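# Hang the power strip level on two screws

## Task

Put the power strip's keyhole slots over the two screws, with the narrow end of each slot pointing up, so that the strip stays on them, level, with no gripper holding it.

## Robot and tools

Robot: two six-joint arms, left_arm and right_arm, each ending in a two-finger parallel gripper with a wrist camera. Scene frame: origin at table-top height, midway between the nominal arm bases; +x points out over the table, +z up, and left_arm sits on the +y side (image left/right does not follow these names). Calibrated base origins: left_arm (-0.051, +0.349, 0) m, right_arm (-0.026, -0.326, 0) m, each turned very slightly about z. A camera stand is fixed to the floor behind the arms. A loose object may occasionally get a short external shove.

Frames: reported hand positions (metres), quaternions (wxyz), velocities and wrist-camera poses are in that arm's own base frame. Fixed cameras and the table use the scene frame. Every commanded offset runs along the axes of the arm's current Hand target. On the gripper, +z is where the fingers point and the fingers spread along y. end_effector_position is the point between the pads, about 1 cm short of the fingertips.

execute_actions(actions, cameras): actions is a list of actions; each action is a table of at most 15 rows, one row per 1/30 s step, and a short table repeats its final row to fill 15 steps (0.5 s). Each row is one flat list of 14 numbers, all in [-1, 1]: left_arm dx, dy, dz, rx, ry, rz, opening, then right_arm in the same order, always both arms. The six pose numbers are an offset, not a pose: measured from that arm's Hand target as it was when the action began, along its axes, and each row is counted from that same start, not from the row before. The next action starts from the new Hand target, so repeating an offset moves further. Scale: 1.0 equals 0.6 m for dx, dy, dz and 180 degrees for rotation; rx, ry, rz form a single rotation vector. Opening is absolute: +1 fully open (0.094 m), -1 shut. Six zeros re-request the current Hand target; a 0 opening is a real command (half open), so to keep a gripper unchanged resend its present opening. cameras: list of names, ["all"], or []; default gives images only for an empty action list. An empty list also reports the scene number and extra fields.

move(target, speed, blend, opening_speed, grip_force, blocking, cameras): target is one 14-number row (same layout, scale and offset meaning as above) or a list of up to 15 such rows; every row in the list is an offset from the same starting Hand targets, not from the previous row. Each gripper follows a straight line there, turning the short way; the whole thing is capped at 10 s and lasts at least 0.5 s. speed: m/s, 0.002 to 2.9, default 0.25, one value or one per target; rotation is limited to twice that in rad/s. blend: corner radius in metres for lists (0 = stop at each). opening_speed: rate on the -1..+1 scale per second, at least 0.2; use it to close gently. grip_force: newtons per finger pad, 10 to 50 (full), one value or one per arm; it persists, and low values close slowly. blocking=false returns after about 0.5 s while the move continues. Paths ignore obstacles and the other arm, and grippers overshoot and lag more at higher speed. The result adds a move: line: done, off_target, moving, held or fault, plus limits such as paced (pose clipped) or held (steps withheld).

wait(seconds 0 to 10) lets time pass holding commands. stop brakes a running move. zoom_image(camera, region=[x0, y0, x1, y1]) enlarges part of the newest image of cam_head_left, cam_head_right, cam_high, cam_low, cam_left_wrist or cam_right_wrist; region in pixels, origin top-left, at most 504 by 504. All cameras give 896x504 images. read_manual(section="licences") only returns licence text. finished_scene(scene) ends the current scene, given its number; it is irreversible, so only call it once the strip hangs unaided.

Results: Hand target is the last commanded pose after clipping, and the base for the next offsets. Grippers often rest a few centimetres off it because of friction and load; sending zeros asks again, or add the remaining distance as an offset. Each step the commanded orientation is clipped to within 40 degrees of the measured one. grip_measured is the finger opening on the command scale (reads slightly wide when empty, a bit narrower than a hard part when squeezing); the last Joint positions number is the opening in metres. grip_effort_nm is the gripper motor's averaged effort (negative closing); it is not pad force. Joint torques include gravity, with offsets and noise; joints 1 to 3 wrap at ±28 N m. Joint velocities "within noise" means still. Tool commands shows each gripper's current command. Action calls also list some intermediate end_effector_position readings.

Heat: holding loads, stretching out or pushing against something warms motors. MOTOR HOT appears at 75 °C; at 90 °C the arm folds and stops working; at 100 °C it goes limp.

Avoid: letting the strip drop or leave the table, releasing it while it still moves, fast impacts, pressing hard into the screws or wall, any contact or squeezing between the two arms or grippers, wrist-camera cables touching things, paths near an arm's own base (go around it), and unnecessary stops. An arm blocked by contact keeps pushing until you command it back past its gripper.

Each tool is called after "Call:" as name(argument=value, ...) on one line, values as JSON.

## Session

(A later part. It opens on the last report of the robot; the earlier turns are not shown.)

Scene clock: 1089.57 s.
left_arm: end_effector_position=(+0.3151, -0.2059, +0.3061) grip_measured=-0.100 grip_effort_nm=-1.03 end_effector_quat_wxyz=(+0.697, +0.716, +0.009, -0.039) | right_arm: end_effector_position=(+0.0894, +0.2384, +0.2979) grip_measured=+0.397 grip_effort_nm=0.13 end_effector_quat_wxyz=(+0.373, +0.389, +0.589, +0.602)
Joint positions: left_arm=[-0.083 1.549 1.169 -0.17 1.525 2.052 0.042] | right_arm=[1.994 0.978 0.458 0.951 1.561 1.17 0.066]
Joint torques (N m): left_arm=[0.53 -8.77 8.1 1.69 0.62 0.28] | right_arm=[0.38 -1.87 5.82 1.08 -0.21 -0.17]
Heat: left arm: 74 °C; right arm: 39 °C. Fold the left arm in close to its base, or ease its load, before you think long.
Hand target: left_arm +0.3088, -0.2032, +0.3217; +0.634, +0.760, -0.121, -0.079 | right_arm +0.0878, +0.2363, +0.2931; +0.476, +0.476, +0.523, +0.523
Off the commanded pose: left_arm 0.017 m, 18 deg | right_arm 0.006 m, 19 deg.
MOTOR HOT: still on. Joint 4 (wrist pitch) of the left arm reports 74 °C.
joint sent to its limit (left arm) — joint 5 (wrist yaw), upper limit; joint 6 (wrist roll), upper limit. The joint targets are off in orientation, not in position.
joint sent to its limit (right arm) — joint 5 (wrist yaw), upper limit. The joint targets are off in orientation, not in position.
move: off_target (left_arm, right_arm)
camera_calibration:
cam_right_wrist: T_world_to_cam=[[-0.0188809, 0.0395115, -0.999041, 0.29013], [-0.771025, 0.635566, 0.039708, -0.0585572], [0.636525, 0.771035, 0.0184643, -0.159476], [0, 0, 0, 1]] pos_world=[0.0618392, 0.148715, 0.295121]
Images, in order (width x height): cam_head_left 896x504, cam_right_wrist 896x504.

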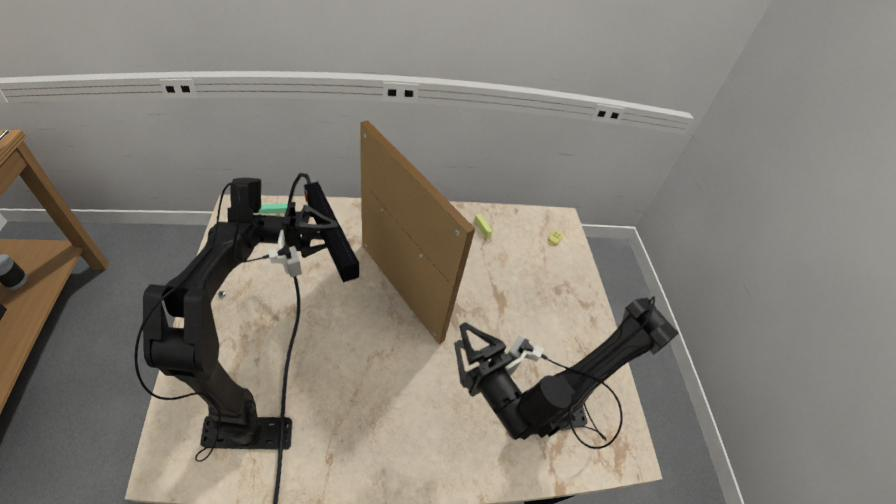

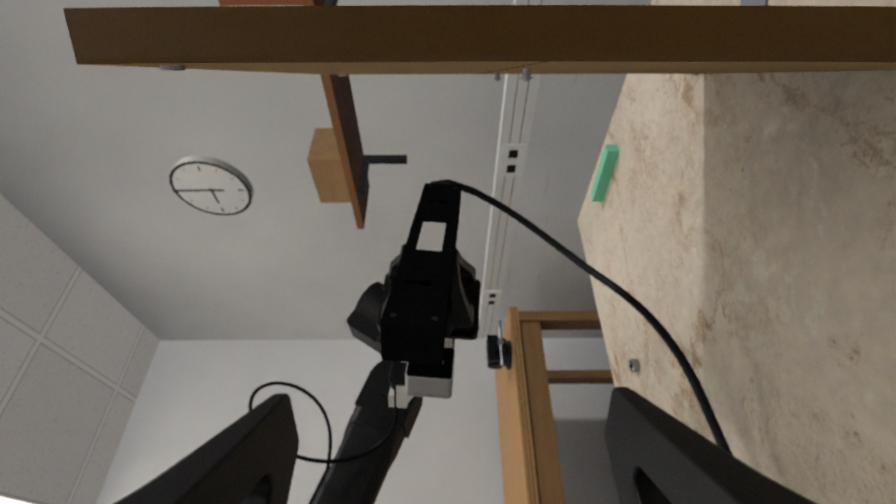

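Call:
zoom_image(camera="cam_right_wrist", region=[370, 170, 480, 400])

Call:
zoom_image(camera="cam_right_wrist", region=[375, 170, 475, 290])

Call:
zoom_image(camera="cam_right_wrist", region=[375, 250, 475, 370])

Scaled by 2.191 from the camera's 896x504 image, which has a finer 1280x720 frame.

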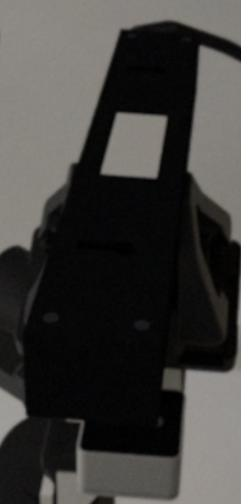

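Scaled by 4.200 from the camera's 896x504 image, which has a finer 1280x720 frame.

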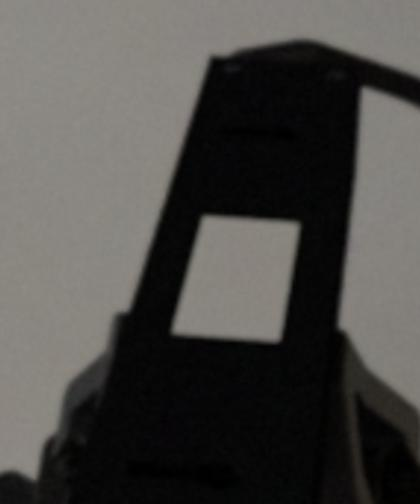

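Scaled by 4.200 from the camera's 896x504 image, which has a finer 1280x720 frame.

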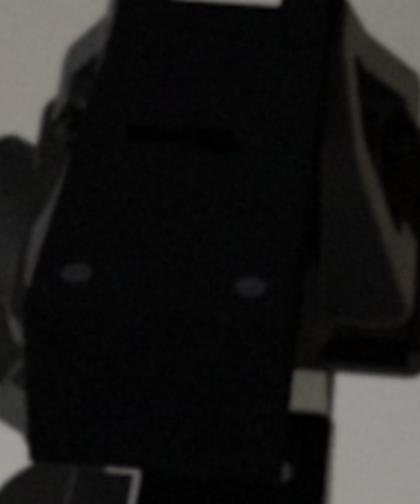

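Call:
move(target=[0.0,-0.055,-0.02,-0.07,0.17,-0.02,-0.4,0.14,-0.19,0.0,0,0.2,0,0.4], speed=0.2)

Call:
move(target=[0.0,0.0,0.08,0,0.04,0,-0.4,0,0,0,0,0,0,0.4], speed=0.1, cameras=["cam_head_left"])

Call:
zoom_image(camera="cam_head_left", region=[320, 160, 460, 300])

Scene clock: 1111.00 s.
left_arm: end_effector_position=(+0.3142, -0.1866, +0.2860) grip_measured=-0.100 grip_effort_nm=-1.03 end_effector_quat_wxyz=(+0.714, +0.690, +0.104, +0.067) | right_arm: end_effector_position=(+0.0783, +0.3219, +0.1856) grip_measured=+0.397 grip_effort_nm=0.13 end_effector_quat_wxyz=(+0.283, +0.299, +0.638, +0.651)
Joint positions: left_arm=[-0.047 1.385 0.721 0.76 1.28 1.423 0.042] | right_arm=[1.841 1.429 0.293 1.154 1.119 1.584 0.066]
Joint torques (N m): left_arm=[-0.05 -4.83 7.25 1.92 -0.13 0.14] | right_arm=[-0.43 -2.92 4.34 1.77 -0.05 -0.14]
Heat: left arm: 67 °C; right arm: 38 °C.
Hand target: left_arm +0.3150, -0.1863, +0.2915; +0.719, +0.684, +0.083, +0.091 | right_arm +0.0800, +0.3200, +0.1791; +0.291, +0.292, +0.644, +0.645
Off the commanded pose: left_arm 0.006 m, 4 deg | right_arm 0.007 m, 2 deg.
MOTOR HOT: cleared for the motors of the left arm.
move: off_target (left_arm)

Scene clock: 1112.40 s.
left_arm: end_effector_position=(+0.3301, -0.2318, +0.2791) grip_measured=-0.100 grip_effort_nm=-1.03 end_effector_quat_wxyz=(+0.704, +0.684, +0.155, +0.109) | right_arm: end_effector_position=(+0.0783, +0.3219, +0.1856) grip_measured=+0.397 grip_effort_nm=0.13 end_effector_quat_wxyz=(+0.283, +0.299, +0.638, +0.651)
Joint positions: left_arm=[-0.242 1.385 0.721 0.691 0.952 1.479 0.042] | right_arm=[1.841 1.429 0.293 1.154 1.119 1.584 0.066]
Joint torques (N m): left_arm=[-0.66 -6.79 8.05 2 -0.06 0.2] | right_arm=[-0.32 -3.12 4.45 1.78 -0.05 -0.11]
Heat: left arm: 67 °C; right arm: 38 °C.
Hand target: left_arm +0.3266, -0.2328, +0.2939; +0.712, +0.677, +0.128, +0.134 | right_arm +0.0800, +0.3200, +0.1791; +0.291, +0.292, +0.644, +0.645
Off the commanded pose: left_arm 0.015 m, 4 deg | right_arm 0.007 m, 2 deg.
move: off_target (left_arm)
Images, in order (width x height): cam_head_left 896x504.

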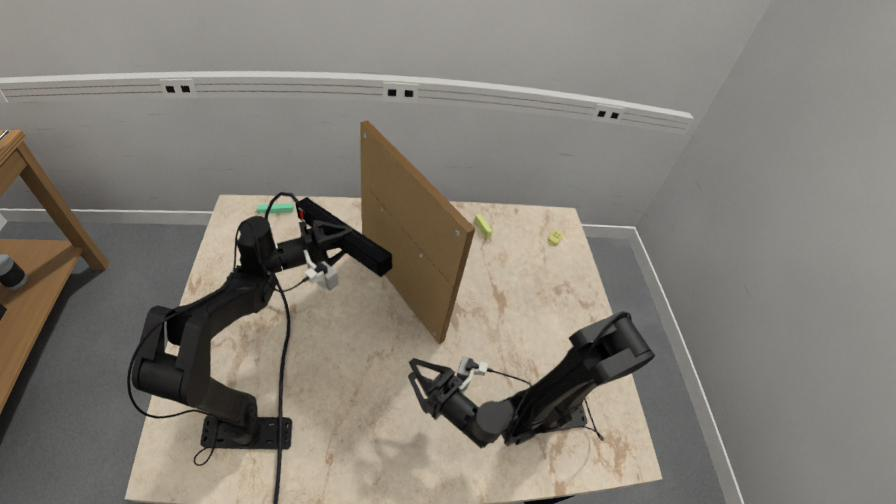

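Scaled by 3.600 from the camera's 896x504 image, which has a finer 1280x720 frame.

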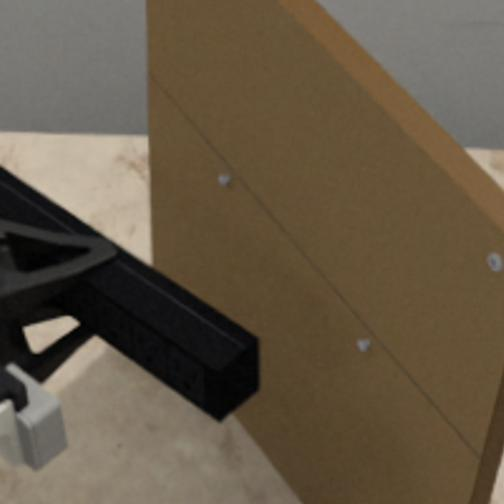

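Call:
move(target=[-0.035,-0.02,0.13,0,-0.05,0.035,-0.4,0,0,0,0,0,0,0.4], speed=0.08, cameras=["cam_head_left"])

Call:
zoom_image(camera="cam_head_left", region=[320, 160, 460, 300])

Scene clock: 1120.17 s.
left_arm: end_effector_position=(+0.3313, -0.3090, +0.2595) grip_measured=-0.100 grip_effort_nm=-1.03 end_effector_quat_wxyz=(+0.696, +0.710, +0.074, +0.084) | right_arm: end_effector_position=(+0.0783, +0.3219, +0.1856) grip_measured=+0.397 grip_effort_nm=0.13 end_effector_quat_wxyz=(+0.283, +0.299, +0.638, +0.651)
Joint positions: left_arm=[-0.432 1.597 0.871 0.695 0.915 1.611 0.042] | right_arm=[1.841 1.429 0.293 1.154 1.119 1.584 0.066]
Joint torques (N m): left_arm=[-0.49 -6.82 11.29 2.26 0.01 0.22] | right_arm=[-0.47 -2.99 4.38 1.8 -0.04 -0.14]
Heat: left arm: 67 °C; right arm: 39 °C.
Hand target: left_arm +0.3356, -0.3136, +0.2859; +0.712, +0.691, +0.034, +0.119 | right_arm +0.0800, +0.3200, +0.1791; +0.291, +0.292, +0.644, +0.645
Off the commanded pose: left_arm 0.027 m, 7 deg | right_arm 0.007 m, 2 deg.
move: off_target (left_arm)
Images, in order (width x height): cam_head_left 896x504.

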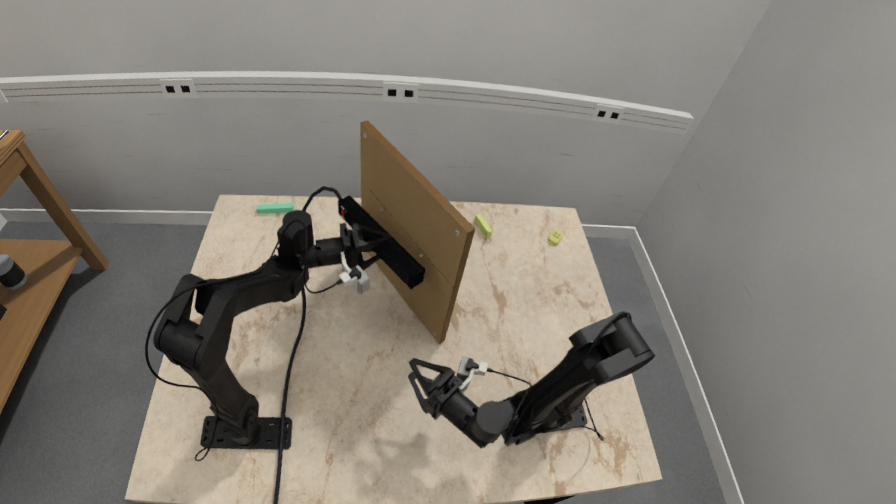

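Scaled by 3.600 from the camera's 896x504 image, which has a finer 1280x720 frame.

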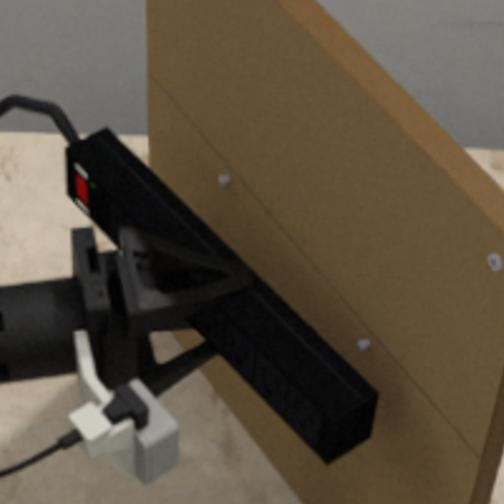

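Call:
move(target=[0.01,0.02,0.03,0,-0.03,0.008,-0.4,0,0,0,0,0,0,0.4], speed=0.05, cameras=["cam_head_left"])

Call:
zoom_image(camera="cam_head_left", region=[320, 160, 460, 300])

Scene clock: 1125.23 s.
left_arm: end_effector_position=(+0.3437, -0.3236, +0.2757) grip_measured=-0.100 grip_effort_nm=-1.03 end_effector_quat_wxyz=(+0.698, +0.712, +0.035, +0.068) | right_arm: end_effector_position=(+0.0783, +0.3219, +0.1856) grip_measured=+0.397 grip_effort_nm=0.13 end_effector_quat_wxyz=(+0.283, +0.299, +0.638, +0.651)
Joint positions: left_arm=[-0.432 1.675 1.025 0.621 0.993 1.643 0.042] | right_arm=[1.841 1.429 0.293 1.154 1.119 1.584 0.066]
Joint torques (N m): left_arm=[-0.9 -7.57 11.59 2.07 0.11 0.25] | right_arm=[-0.36 -2.96 4.36 1.79 -0.01 -0.11]
Heat: left arm: 68 °C; right arm: 39 °C.
Hand target: left_arm +0.3438, -0.3297, +0.2992; +0.711, +0.697, -0.008, +0.096 | right_arm +0.0800, +0.3200, +0.1791; +0.291, +0.292, +0.644, +0.645
Off the commanded pose: left_arm 0.024 m, 6 deg | right_arm 0.007 m, 2 deg.
move: off_target (left_arm)
Images, in order (width x height): cam_head_left 896x504.

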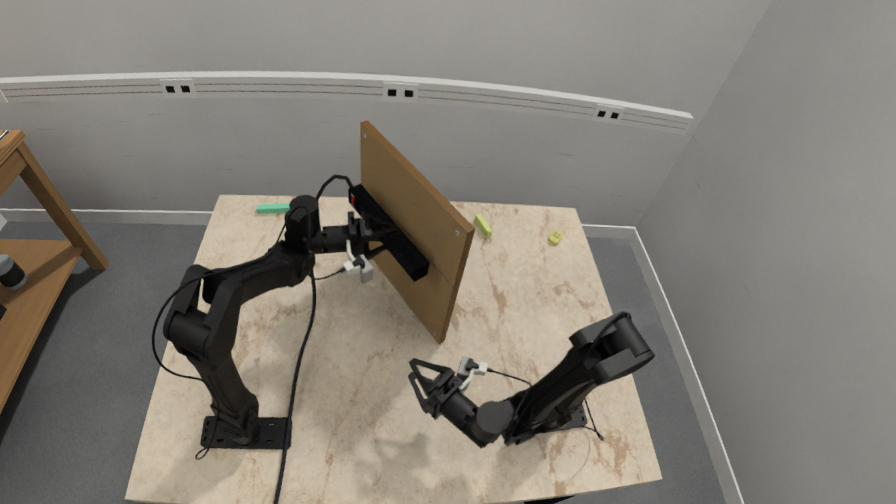

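Scaled by 3.600 from the camera's 896x504 image, which has a finer 1280x720 frame.

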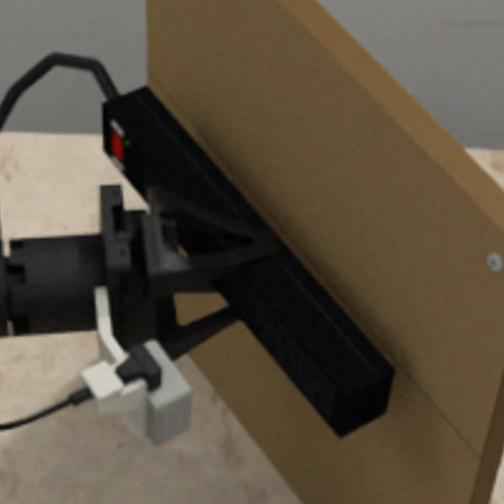

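Call:
move(target=[-0.001,-0.016,0.026,0,0.004,0,-0.4,0,0,0,0,0,0,0.4], speed=0.03, cameras=["cam_head_left"])

Call:
zoom_image(camera="cam_head_left", region=[320, 160, 460, 300])

Scene clock: 1129.17 s.
left_arm: end_effector_position=(+0.3419, -0.3393, +0.2602) grip_measured=-0.100 grip_effort_nm=-1.03 end_effector_quat_wxyz=(+0.692, +0.718, +0.042, +0.059) | right_arm: end_effector_position=(+0.0783, +0.3219, +0.1856) grip_measured=+0.397 grip_effort_nm=0.13 end_effector_quat_wxyz=(+0.283, +0.299, +0.638, +0.651)
Joint positions: left_arm=[-0.473 1.712 1.025 0.625 0.953 1.649 0.042] | right_arm=[1.841 1.429 0.293 1.154 1.119 1.584 0.066]
Joint torques (N m): left_arm=[-0.64 -7.94 11.85 2.34 0.03 0.24] | right_arm=[-0.42 -2.99 4.38 1.78 -0.04 -0.16]
Heat: left arm: 68 °C; right arm: 39 °C.
Hand target: left_arm +0.3465, -0.3454, +0.2900; +0.711, +0.696, -0.004, +0.100 | right_arm +0.0800, +0.3200, +0.1791; +0.291, +0.292, +0.644, +0.645
Off the commanded pose: left_arm 0.031 m, 8 deg | right_arm 0.007 m, 2 deg.
move: off_target (left_arm)
Images, in order (width x height): cam_head_left 896x504.

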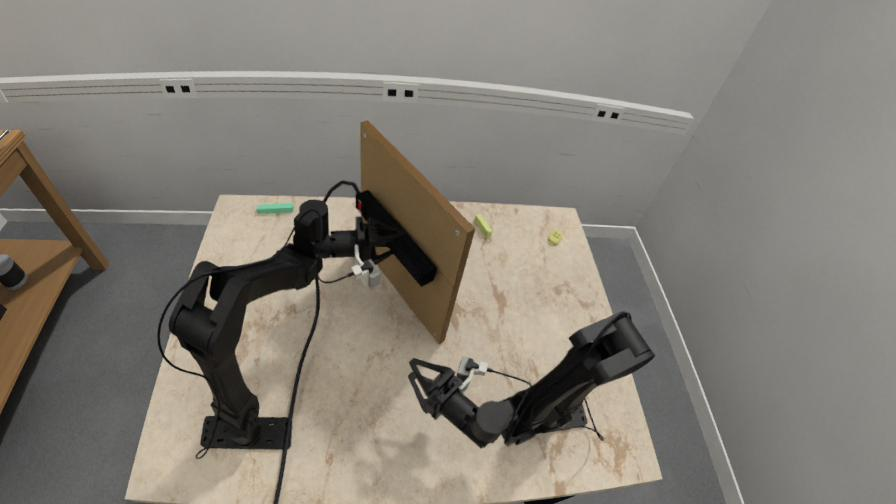

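Scaled by 3.600 from the camera's 896x504 image, which has a finer 1280x720 frame.

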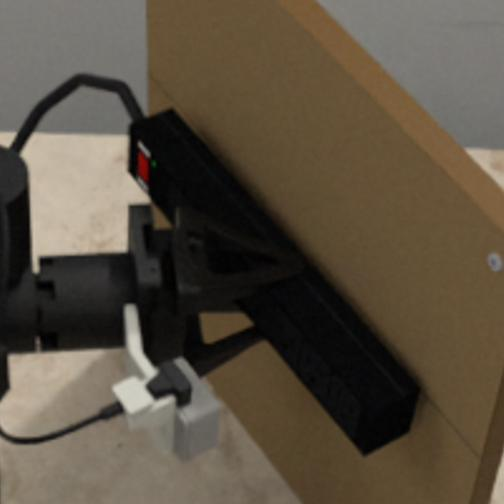

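Call:
move(target=[0.008,0.004,0.013,0,0.002,0.014,-0.4,0,0,0,0,0,0,0.4], speed=0.02, cameras=["cam_head_left"])

Call:
zoom_image(camera="cam_head_left", region=[320, 160, 460, 300])

Scene clock: 1134.03 s.
left_arm: end_effector_position=(+0.3438, -0.3458, +0.2662) grip_measured=-0.100 grip_effort_nm=-1.03 end_effector_quat_wxyz=(+0.694, +0.716, +0.018, +0.073) | right_arm: end_effector_position=(+0.0783, +0.3219, +0.1856) grip_measured=+0.397 grip_effort_nm=0.13 end_effector_quat_wxyz=(+0.283, +0.299, +0.638, +0.651)
Joint positions: left_arm=[-0.483 1.73 1.059 0.625 0.957 1.687 0.042] | right_arm=[1.841 1.429 0.293 1.154 1.119 1.584 0.066]
Joint torques (N m): left_arm=[-0.81 -7.84 12.16 2.21 -0.19 0.26] | right_arm=[-0.39 -3.02 4.25 1.8 -0.04 -0.15]
Heat: left arm: 68 °C; right arm: 39 °C.
Hand target: left_arm +0.3519, -0.3524, +0.2934; +0.709, +0.696, -0.017, +0.118 | right_arm +0.0800, +0.3200, +0.1791; +0.291, +0.292, +0.644, +0.645
Off the commanded pose: left_arm 0.029 m, 7 deg | right_arm 0.007 m, 2 deg.
move: off_target (left_arm)
Images, in order (width x height): cam_head_left 896x504.

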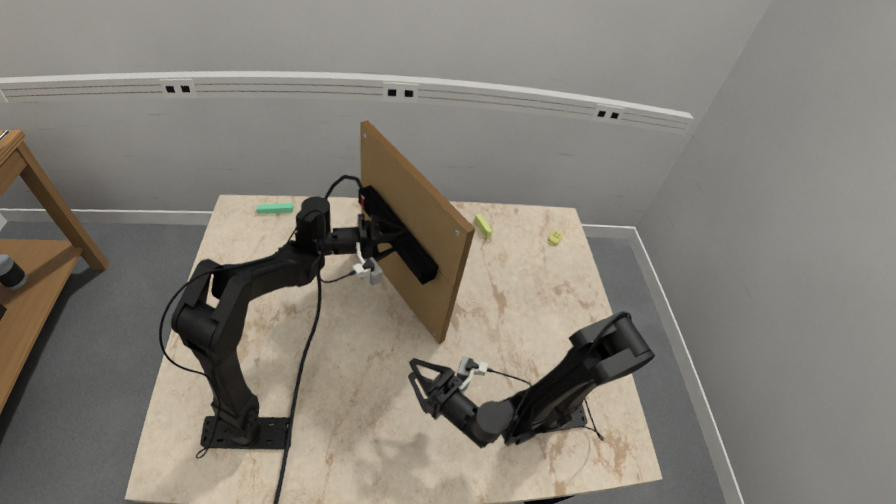

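Scaled by 3.600 from the camera's 896x504 image, which has a finer 1280x720 frame.

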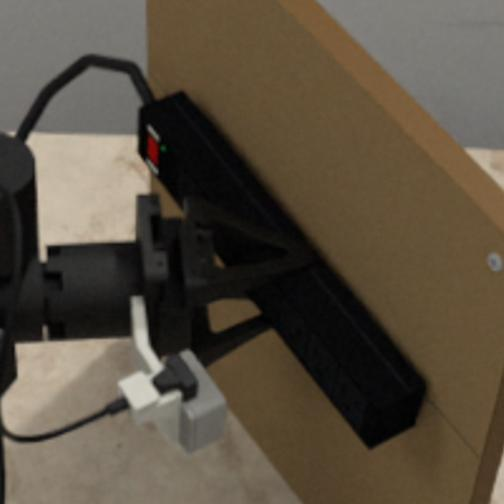

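Call:
move(target=[0.003,-0.004,0.004,0,0,-0.012,-0.4,0,0,0,0,0,0,0.4], speed=0.02)

Call:
move(target=[0.003,-0.003,0.006,0,0,-0.008,-0.4,0,0,0,0,0,0,0.4], speed=0.02, cameras=["cam_head_left"])

Call:
zoom_image(camera="cam_head_left", region=[320, 160, 460, 300])

Scene clock: 1138.40 s.
left_arm: end_effector_position=(+0.3438, -0.3471, +0.2648) grip_measured=-0.100 grip_effort_nm=-1.03 end_effector_quat_wxyz=(+0.695, +0.716, +0.025, +0.058) | right_arm: end_effector_position=(+0.0783, +0.3219, +0.1856) grip_measured=+0.397 grip_effort_nm=0.13 end_effector_quat_wxyz=(+0.283, +0.299, +0.638, +0.651)
Joint positions: left_arm=[-0.483 1.74 1.067 0.625 0.968 1.659 0.042] | right_arm=[1.841 1.429 0.293 1.154 1.119 1.584 0.066]
Joint torques (N m): left_arm=[-0.94 -7.65 12.25 2.26 -0.31 0.19] | right_arm=[-0.42 -3.02 4.44 1.8 -0.04 -0.15]
Heat: left arm: 69 °C; right arm: 39 °C.
Hand target: left_arm +0.3544, -0.3545, +0.2916; +0.711, +0.696, -0.004, +0.104 | right_arm +0.0800, +0.3200, +0.1791; +0.291, +0.292, +0.644, +0.645
Off the commanded pose: left_arm 0.030 m, 7 deg | right_arm 0.007 m, 2 deg.
move: off_target (left_arm)

Scene clock: 1139.23 s.
left_arm: end_effector_position=(+0.3436, -0.3479, +0.2636) grip_measured=-0.100 grip_effort_nm=-1.03 end_effector_quat_wxyz=(+0.695, +0.716, +0.030, +0.049) | right_arm: end_effector_position=(+0.0783, +0.3219, +0.1856) grip_measured=+0.397 grip_effort_nm=0.13 end_effector_quat_wxyz=(+0.283, +0.299, +0.638, +0.651)
Joint positions: left_arm=[-0.483 1.746 1.07 0.625 0.976 1.641 0.042] | right_arm=[1.841 1.429 0.293 1.154 1.119 1.584 0.066]
Joint torques (N m): left_arm=[-1.33 -7.05 12.83 2.3 -0.42 0.11] | right_arm=[-0.36 -3.02 4.53 1.81 -0.04 -0.12]
Heat: left arm: 69 °C; right arm: 39 °C.
Hand target: left_arm +0.3569, -0.3578, +0.2899; +0.712, +0.696, +0.005, +0.095 | right_arm +0.0800, +0.3200, +0.1791; +0.291, +0.292, +0.644, +0.645
Off the commanded pose: left_arm 0.031 m, 7 deg | right_arm 0.007 m, 2 deg.
move: off_target (left_arm)
Images, in order (width x height): cam_head_left 896x504.

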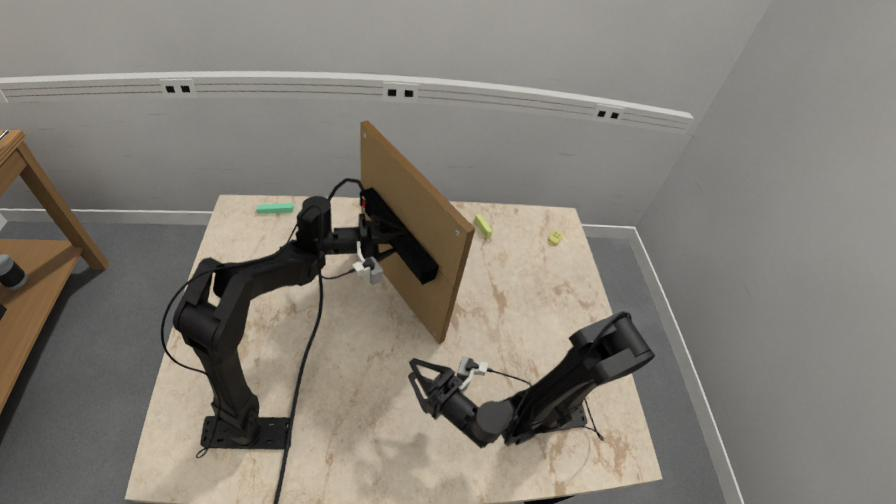

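Scaled by 3.600 from the camera's 896x504 image, which has a finer 1280x720 frame.

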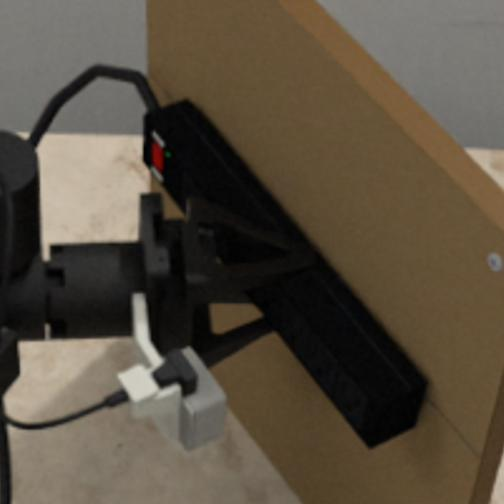

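Call:
move(target=[0.005,-0.006,-0.002,0,0,-0.006,-0.4,0,0,0,0,0,0,0.4], speed=0.02)

Call:
move(target=[0.005,-0.005,0.001,0,0.003,-0.004,-0.4,0,0,0,0,0,0,0.4], speed=0.02)

Call:
move(target=[0.005,-0.004,0.001,0,0.003,-0.002,-0.4,0,0,0,0,0,0,0.4], speed=0.02, cameras=["cam_head_left"])

Call:
zoom_image(camera="cam_head_left", region=[320, 160, 460, 300])

Scene clock: 1144.00 s.
left_arm: end_effector_position=(+0.3438, -0.3477, +0.2634) grip_measured=-0.100 grip_effort_nm=-1.03 end_effector_quat_wxyz=(+0.697, +0.715, +0.026, +0.045) | right_arm: end_effector_position=(+0.0783, +0.3219, +0.1856) grip_measured=+0.397 grip_effort_nm=0.13 end_effector_quat_wxyz=(+0.283, +0.299, +0.638, +0.651)
Joint positions: left_arm=[-0.48 1.754 1.073 0.638 0.989 1.634 0.042] | right_arm=[1.841 1.429 0.293 1.154 1.119 1.584 0.066]
Joint torques (N m): left_arm=[-0.9 -6.69 12.75 2.28 -0.48 -0.01] | right_arm=[-0.42 -3.04 4.42 1.78 -0.06 -0.13]
Heat: left arm: 69 °C; right arm: 39 °C.
Hand target: left_arm +0.3602, -0.3563, +0.2868; +0.713, +0.696, +0.012, +0.089 | right_arm +0.0800, +0.3200, +0.1791; +0.291, +0.292, +0.644, +0.645
Off the commanded pose: left_arm 0.030 m, 6 deg | right_arm 0.007 m, 2 deg.
move: off_target (left_arm)

Scene clock: 1144.80 s.
left_arm: end_effector_position=(+0.3439, -0.3477, +0.2639) grip_measured=-0.100 grip_effort_nm=-1.03 end_effector_quat_wxyz=(+0.700, +0.713, +0.026, +0.042) | right_arm: end_effector_position=(+0.0783, +0.3219, +0.1856) grip_measured=+0.397 grip_effort_nm=0.13 end_effector_quat_wxyz=(+0.283, +0.299, +0.638, +0.651)
Joint positions: left_arm=[-0.478 1.759 1.073 0.655 0.996 1.62 0.042] | right_arm=[1.841 1.429 0.293 1.154 1.119 1.584 0.066]
Joint torques (N m): left_arm=[-0.91 -6.31 12.74 2.22 -0.63 -0.01] | right_arm=[-0.42 -2.84 4.37 1.78 -0.05 -0.16]
Heat: left arm: 69 °C; right arm: 39 °C.
Hand target: left_arm +0.3635, -0.3565, +0.2842; +0.713, +0.695, +0.019, +0.088 | right_arm +0.0800, +0.3200, +0.1791; +0.291, +0.292, +0.644, +0.645
Off the commanded pose: left_arm 0.030 m, 6 deg | right_arm 0.007 m, 2 deg.
move: off_target (left_arm)

Scene clock: 1145.57 s.
left_arm: end_effector_position=(+0.3442, -0.3476, +0.2643) grip_measured=-0.100 grip_effort_nm=-1.03 end_effector_quat_wxyz=(+0.702, +0.711, +0.026, +0.040) | right_arm: end_effector_position=(+0.0783, +0.3219, +0.1856) grip_measured=+0.397 grip_effort_nm=0.13 end_effector_quat_wxyz=(+0.283, +0.299, +0.638, +0.651)
Joint positions: left_arm=[-0.477 1.763 1.073 0.668 1 1.61 0.042] | right_arm=[1.841 1.429 0.293 1.154 1.119 1.584 0.066]
Joint torques (N m): left_arm=[-0.9 -6 12.78 2.16 -0.77 0.01] | right_arm=[-0.42 -2.96 4.33 1.79 -0.04 -0.11]
Heat: left arm: 69 °C; right arm: 39 °C.
Hand target: left_arm +0.3668, -0.3566, +0.2822; +0.713, +0.695, +0.025, +0.089 | right_arm +0.0800, +0.3200, +0.1791; +0.291, +0.292, +0.644, +0.645
Off the commanded pose: left_arm 0.030 m, 6 deg | right_arm 0.007 m, 2 deg.
move: off_target (left_arm)
Images, in order (width x height): cam_head_left 896x504.

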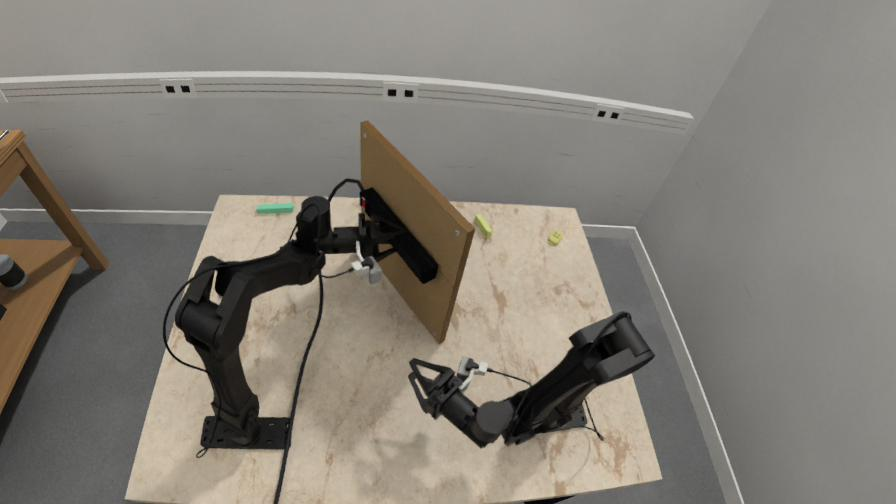

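Scaled by 3.600 from the camera's 896x504 image, which has a finer 1280x720 frame.

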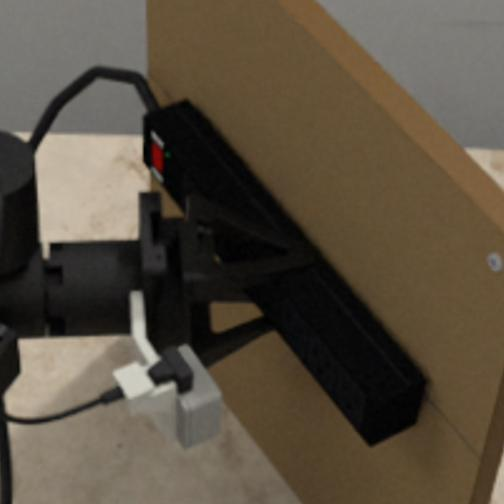

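Call:
move(target=[0.004,-0.008,-0.004,0.01,0.004,-0.004,-0.4,0,0,0,0,0,0,0.4], speed=0.02)

Call:
move(target=[0.004,-0.006,0,0.01,0.004,-0.004,-0.4,0,0,0,0,0,0,0.4], speed=0.02)

Call:
move(target=[0.002,-0.006,0,0.01,0.004,-0.002,-0.4,0,0,0,0,0,0,0.4], speed=0.02, cameras=["cam_head_left"])

Call:
zoom_image(camera="cam_head_left", region=[320, 160, 460, 300])

Scene clock: 1150.57 s.
left_arm: end_effector_position=(+0.3444, -0.3477, +0.2639) grip_measured=-0.100 grip_effort_nm=-1.03 end_effector_quat_wxyz=(+0.699, +0.714, +0.026, +0.037) | right_arm: end_effector_position=(+0.0783, +0.3219, +0.1856) grip_measured=+0.397 grip_effort_nm=0.13 end_effector_quat_wxyz=(+0.283, +0.299, +0.638, +0.651)
Joint positions: left_arm=[-0.476 1.763 1.082 0.645 1.006 1.619 0.042] | right_arm=[1.841 1.429 0.293 1.154 1.119 1.584 0.066]
Joint torques (N m): left_arm=[-0.49 -6.82 12.51 1.74 -0.89 0.17] | right_arm=[-0.38 -3 4.25 1.79 -0.05 -0.12]
Heat: left arm: 68 °C; right arm: 39 °C.
Hand target: left_arm +0.3691, -0.3540, +0.2775; +0.703, +0.705, +0.035, +0.088 | right_arm +0.0800, +0.3200, +0.1791; +0.291, +0.292, +0.644, +0.645
Off the commanded pose: left_arm 0.029 m, 6 deg | right_arm 0.007 m, 2 deg.
move: off_target (left_arm)

Scene clock: 1151.93 s.
left_arm: end_effector_position=(+0.3450, -0.3479, +0.2632) grip_measured=-0.100 grip_effort_nm=-1.03 end_effector_quat_wxyz=(+0.694, +0.719, +0.025, +0.032) | right_arm: end_effector_position=(+0.0783, +0.3219, +0.1856) grip_measured=+0.397 grip_effort_nm=0.13 end_effector_quat_wxyz=(+0.283, +0.299, +0.638, +0.651)
Joint positions: left_arm=[-0.473 1.763 1.102 0.593 1.016 1.64 0.042] | right_arm=[1.841 1.429 0.293 1.154 1.119 1.584 0.066]
Joint torques (N m): left_arm=[-0.59 -7.45 11.89 1.57 -1.12 0.21] | right_arm=[-0.47 -3.02 4.31 1.79 -0.05 -0.11]
Heat: left arm: 68 °C; right arm: 39 °C.
Hand target: left_arm +0.3718, -0.3535, +0.2741; +0.692, +0.715, +0.045, +0.087 | right_arm +0.0800, +0.3200, +0.1791; +0.291, +0.292, +0.644, +0.645
Off the commanded pose: left_arm 0.030 m, 7 deg | right_arm 0.007 m, 2 deg.
move: off_target (left_arm)

Scene clock: 1153.33 s.
left_arm: end_effector_position=(+0.3461, -0.3475, +0.2623) grip_measured=-0.100 grip_effort_nm=-1.03 end_effector_quat_wxyz=(+0.685, +0.727, +0.028, +0.033) | right_arm: end_effector_position=(+0.0783, +0.3219, +0.1856) grip_measured=+0.397 grip_effort_nm=0.13 end_effector_quat_wxyz=(+0.283, +0.299, +0.638, +0.651)
Joint positions: left_arm=[-0.473 1.755 1.118 0.526 1.01 1.674 0.042] | right_arm=[1.841 1.429 0.293 1.154 1.119 1.584 0.066]
Joint torques (N m): left_arm=[-0.79 -7.51 11.55 1.57 -1.2 0.17] | right_arm=[-0.44 -3.04 4.31 1.79 -0.03 -0.11]
Heat: left arm: 67 °C; right arm: 39 °C.
Hand target: left_arm +0.3733, -0.3532, +0.2706; +0.681, +0.725, +0.053, +0.089 | right_arm +0.0800, +0.3200, +0.1791; +0.291, +0.292, +0.644, +0.645
Off the commanded pose: left_arm 0.029 m, 7 deg | right_arm 0.007 m, 2 deg.
move: off_target (left_arm)
Images, in order (width x height): cam_head_left 896x504.

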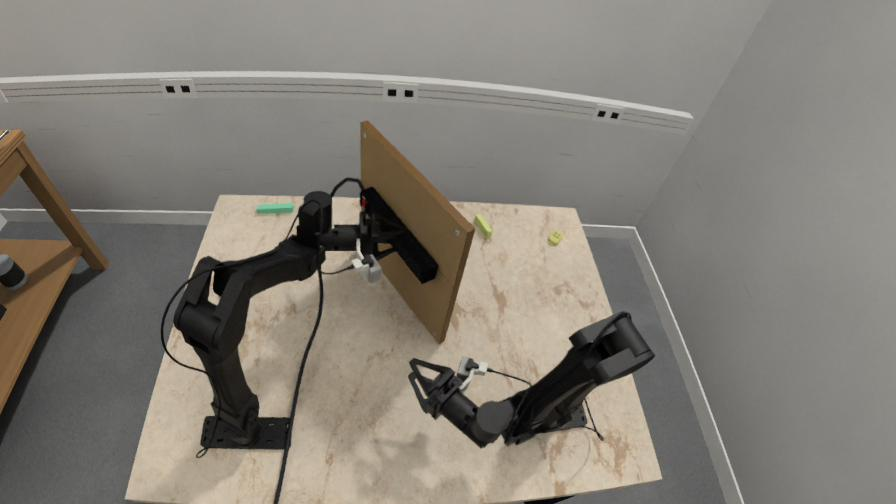

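Scaled by 3.600 from the camera's 896x504 image, which has a finer 1280x720 frame.

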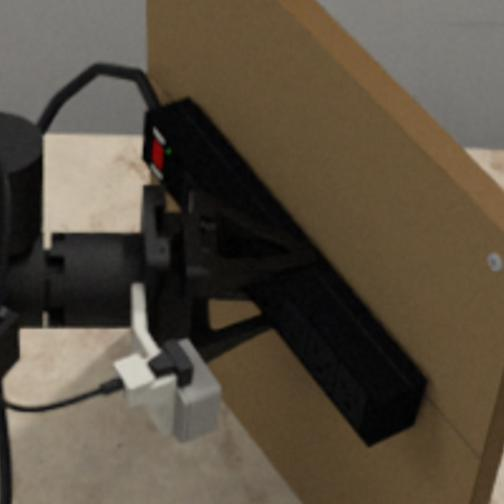

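Call:
move(target=[[0.0,0.012,0.01,-0.03,0,0,-0.4,0,0,0,0,0,0,0.4],[0.0,0.012,0.035,-0.03,0,0,-0.4,0,0,0,0,0,0,0.4]], speed=0.03)

Call:
move(target=[0.0,-0.015,0.0,0,0,0,-0.4,0,0,0,0,0,0,0.4], speed=0.03, cameras=["cam_head_left"])

Call:
zoom_image(camera="cam_head_left", region=[320, 160, 460, 300])

Scene clock: 1160.53 s.
left_arm: end_effector_position=(+0.3467, -0.3486, +0.2674) grip_measured=-0.100 grip_effort_nm=-1.03 end_effector_quat_wxyz=(+0.702, +0.711, +0.029, +0.020) | right_arm: end_effector_position=(+0.0783, +0.3219, +0.1856) grip_measured=+0.397 grip_effort_nm=0.13 end_effector_quat_wxyz=(+0.283, +0.299, +0.638, +0.651)
Joint positions: left_arm=[-0.47 1.78 1.109 0.646 1.032 1.579 0.042] | right_arm=[1.841 1.429 0.293 1.154 1.119 1.584 0.066]
Joint torques (N m): left_arm=[-4.71 -4.51 12.26 2.37 -1.72 0.06] | right_arm=[-0.51 -2.86 4.37 1.79 -0.02 -0.13]
Heat: left arm: 66 °C; right arm: 39 °C.
Hand target: left_arm +0.3772, -0.3743, +0.2765; +0.714, +0.692, +0.049, +0.091 | right_arm +0.0800, +0.3200, +0.1791; +0.291, +0.292, +0.644, +0.645
Off the commanded pose: left_arm 0.041 m, 9 deg | right_arm 0.007 m, 2 deg.
move: off_target (left_arm)

Scene clock: 1161.53 s.
left_arm: end_effector_position=(+0.3467, -0.3484, +0.2670) grip_measured=-0.100 grip_effort_nm=-1.03 end_effector_quat_wxyz=(+0.707, +0.707, +0.020, +0.017) | right_arm: end_effector_position=(+0.0783, +0.3219, +0.1856) grip_measured=+0.397 grip_effort_nm=0.13 end_effector_quat_wxyz=(+0.283, +0.299, +0.638, +0.651)
Joint positions: left_arm=[-0.466 1.795 1.109 0.685 1.052 1.568 0.042] | right_arm=[1.841 1.429 0.293 1.154 1.119 1.584 0.066]
Joint torques (N m): left_arm=[-4.93 -4.42 10.92 2.22 -1.88 0.21] | right_arm=[-0.39 -3 4.3 1.79 -0.04 -0.13]
Heat: left arm: 67 °C; right arm: 39 °C.
Hand target: left_arm +0.3778, -0.3744, +0.2676; +0.714, +0.692, +0.049, +0.092 | right_arm +0.0800, +0.3200, +0.1791; +0.291, +0.292, +0.644, +0.645
Off the commanded pose: left_arm 0.041 m, 9 deg | right_arm 0.007 m, 2 deg.
move: off_target (left_arm)
Images, in order (width x height): cam_head_left 896x504.

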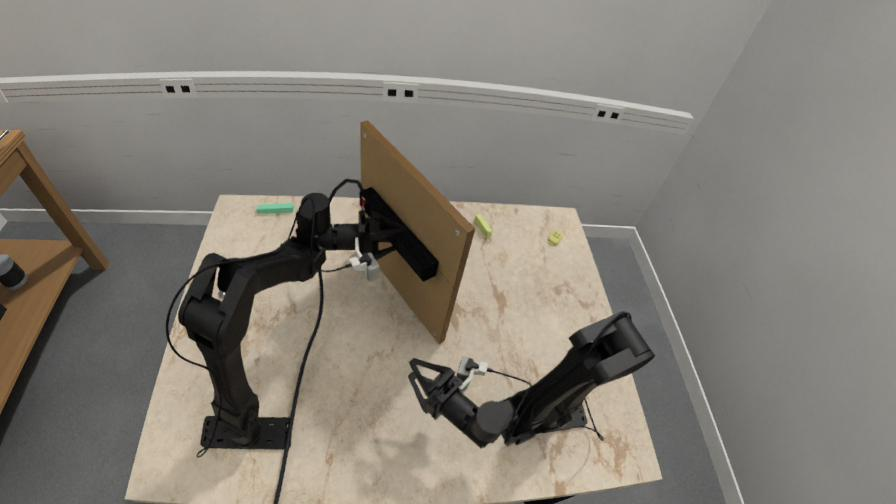

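Scaled by 3.600 from the camera's 896x504 image, which has a finer 1280x720 frame.

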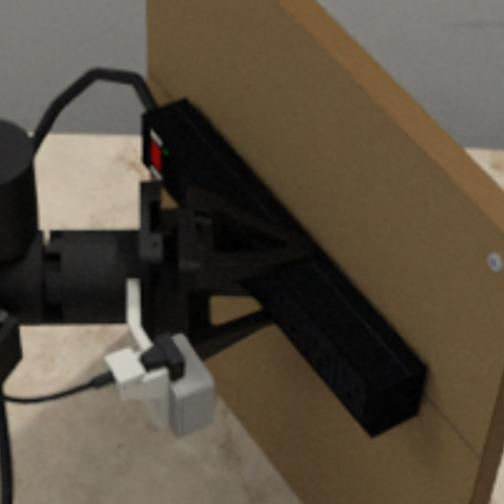

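Call:
move(target=[0.0,0.01,-0.05,0,0.01,0.005,-0.4,0,0,0,0,0,0,0.4], speed=0.04)

Call:
move(target=[0.0,-0.01,0,0,0.0,0,-0.4,0,0,0,0,0,0,0.4], speed=0.02, cameras=["cam_head_left"])

Call:
zoom_image(camera="cam_head_left", region=[320, 160, 460, 300])

Scene clock: 1166.97 s.
left_arm: end_effector_position=(+0.3480, -0.3449, +0.2641) grip_measured=-0.100 grip_effort_nm=-1.03 end_effector_quat_wxyz=(+0.710, +0.702, +0.029, +0.033) | right_arm: end_effector_position=(+0.0783, +0.3219, +0.1856) grip_measured=+0.397 grip_effort_nm=0.13 end_effector_quat_wxyz=(+0.283, +0.299, +0.638, +0.651)
Joint positions: left_arm=[-0.464 1.787 1.069 0.739 1.018 1.558 0.042] | right_arm=[1.841 1.429 0.293 1.154 1.119 1.584 0.066]
Joint torques (N m): left_arm=[-0.51 -9.39 7.38 1.89 -1.44 0.35] | right_arm=[-0.39 -2.97 4.38 1.79 -0.06 -0.15]
Heat: left arm: 66 °C; right arm: 39 °C.
Hand target: left_arm +0.3715, -0.3448, +0.2723; +0.712, +0.691, +0.055, +0.108 | right_arm +0.0800, +0.3200, +0.1791; +0.291, +0.292, +0.644, +0.645
Off the commanded pose: left_arm 0.025 m, 9 deg | right_arm 0.007 m, 2 deg.
move: off_target (left_arm)

Scene clock: 1167.80 s.
left_arm: end_effector_position=(+0.3479, -0.3441, +0.2645) grip_measured=-0.100 grip_effort_nm=-1.03 end_effector_quat_wxyz=(+0.713, +0.700, +0.028, +0.040) | right_arm: end_effector_position=(+0.0783, +0.3219, +0.1856) grip_measured=+0.397 grip_effort_nm=0.13 end_effector_quat_wxyz=(+0.283, +0.299, +0.638, +0.651)
Joint positions: left_arm=[-0.464 1.785 1.059 0.762 1.011 1.557 0.042] | right_arm=[1.841 1.429 0.293 1.154 1.119 1.584 0.066]
Joint torques (N m): left_arm=[-0.54 -8.14 7.36 1.88 -1.39 0.37] | right_arm=[-0.49 -3.07 4.38 1.79 -0.03 -0.14]
Heat: left arm: 66 °C; right arm: 39 °C.
Hand target: left_arm +0.3720, -0.3450, +0.2665; +0.712, +0.691, +0.055, +0.108 | right_arm +0.0800, +0.3200, +0.1791; +0.291, +0.292, +0.644, +0.645
Off the commanded pose: left_arm 0.024 m, 8 deg | right_arm 0.007 m, 2 deg.
move: off_target (left_arm)
Images, in order (width x height): cam_head_left 896x504.

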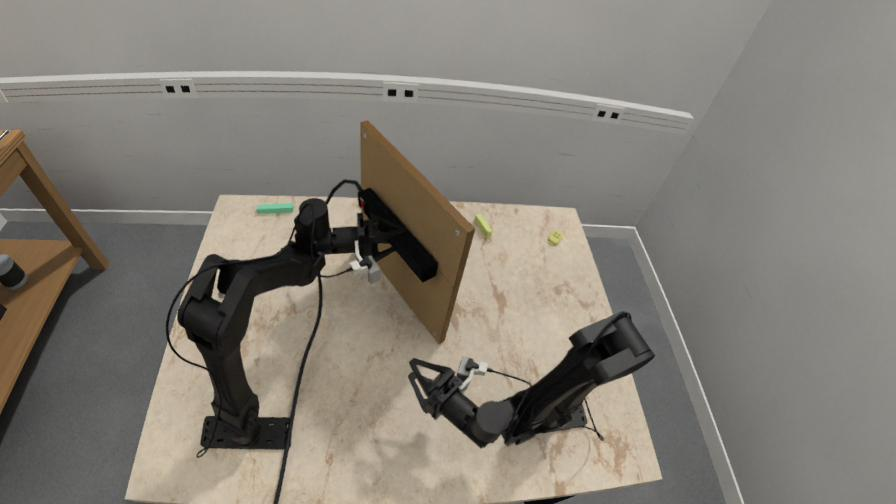

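Scaled by 3.600 from the camera's 896x504 image, which has a finer 1280x720 frame.

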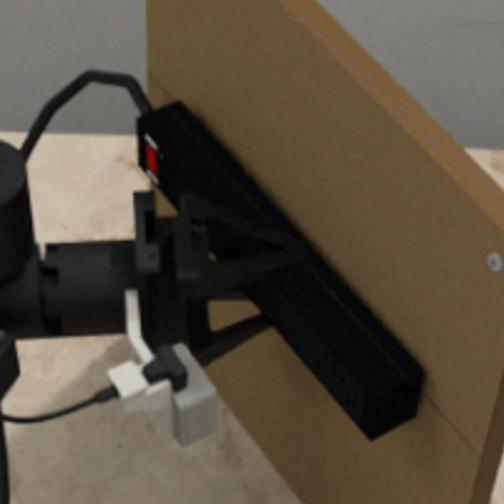

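Call:
move(target=[0.0,0.004,0.008,0,-0.003,0.012,-0.4,0,0,0,0,0,0,0.4], speed=0.02)

Call:
move(target=[0.0,0.003,0.012,0,0.0,0,-0.4,0,0,0,0,0,0,0.4], speed=0.02, cameras=["cam_head_left"])

Call:
zoom_image(camera="cam_head_left", region=[320, 160, 460, 300])

Scene clock: 1173.23 s.
left_arm: end_effector_position=(+0.3465, -0.3452, +0.2652) grip_measured=-0.100 grip_effort_nm=-1.03 end_effector_quat_wxyz=(+0.713, +0.699, +0.017, +0.048) | right_arm: end_effector_position=(+0.0783, +0.3219, +0.1856) grip_measured=+0.397 grip_effort_nm=0.13 end_effector_quat_wxyz=(+0.283, +0.299, +0.638, +0.651)
Joint positions: left_arm=[-0.468 1.785 1.058 0.767 1.012 1.58 0.042] | right_arm=[1.841 1.429 0.293 1.154 1.119 1.584 0.066]
Joint torques (N m): left_arm=[-0.91 -7.45 9.11 1.73 -1.38 0.5] | right_arm=[-0.38 -2.85 4.15 1.8 -0.02 -0.14]
Heat: left arm: 66 °C; right arm: 39 °C.
Hand target: left_arm +0.3727, -0.3497, +0.2690; +0.711, +0.693, +0.038, +0.118 | right_arm +0.0800, +0.3200, +0.1791; +0.291, +0.292, +0.644, +0.645
Off the commanded pose: left_arm 0.027 m, 8 deg | right_arm 0.007 m, 2 deg.
move: off_target (left_arm)

Scene clock: 1174.00 s.
left_arm: end_effector_position=(+0.3465, -0.3456, +0.2652) grip_measured=-0.100 grip_effort_nm=-1.03 end_effector_quat_wxyz=(+0.713, +0.699, +0.017, +0.048) | right_arm: end_effector_position=(+0.0783, +0.3219, +0.1856) grip_measured=+0.397 grip_effort_nm=0.13 end_effector_quat_wxyz=(+0.283, +0.299, +0.638, +0.651)
Joint positions: left_arm=[-0.469 1.785 1.058 0.767 1.01 1.58 0.042] | right_arm=[1.841 1.429 0.293 1.154 1.119 1.584 0.066]
Joint torques (N m): left_arm=[-2.17 -6.72 10.77 1.64 -1.5 0.49] | right_arm=[-0.53 -2.84 4.4 1.82 -0.02 -0.14]
Heat: left arm: 66 °C; right arm: 39 °C.
Hand target: left_arm +0.3742, -0.3566, +0.2710; +0.711, +0.693, +0.038, +0.118 | right_arm +0.0800, +0.3200, +0.1791; +0.291, +0.292, +0.644, +0.645
Off the commanded pose: left_arm 0.030 m, 8 deg | right_arm 0.007 m, 2 deg.
move: off_target (left_arm)
Images, in order (width x height): cam_head_left 896x504.

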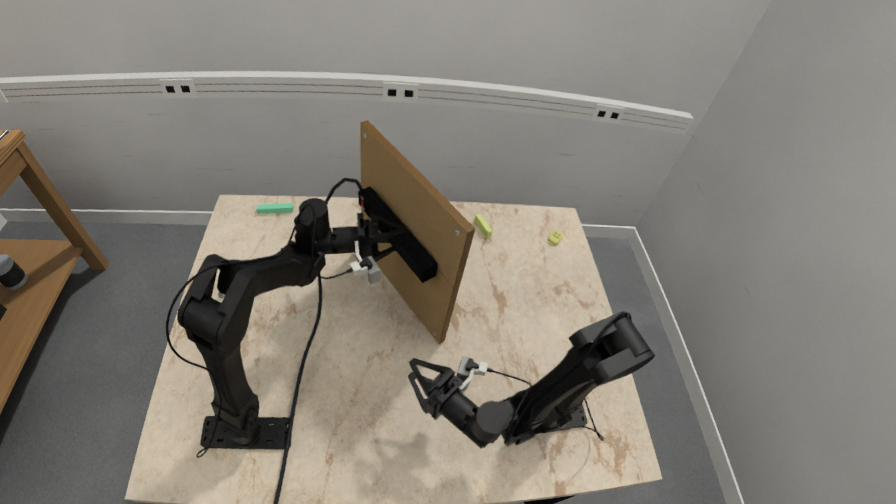

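Scaled by 3.600 from the camera's 896x504 image, which has a finer 1280x720 frame.

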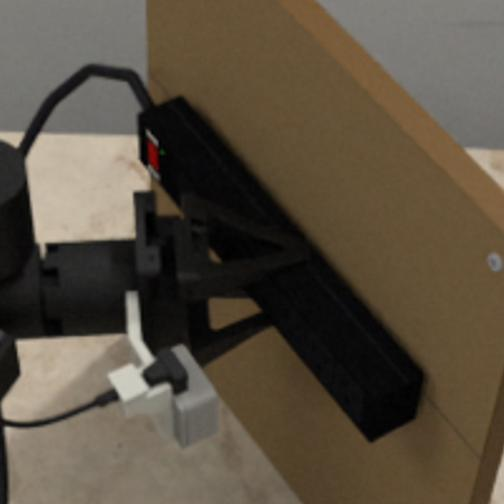

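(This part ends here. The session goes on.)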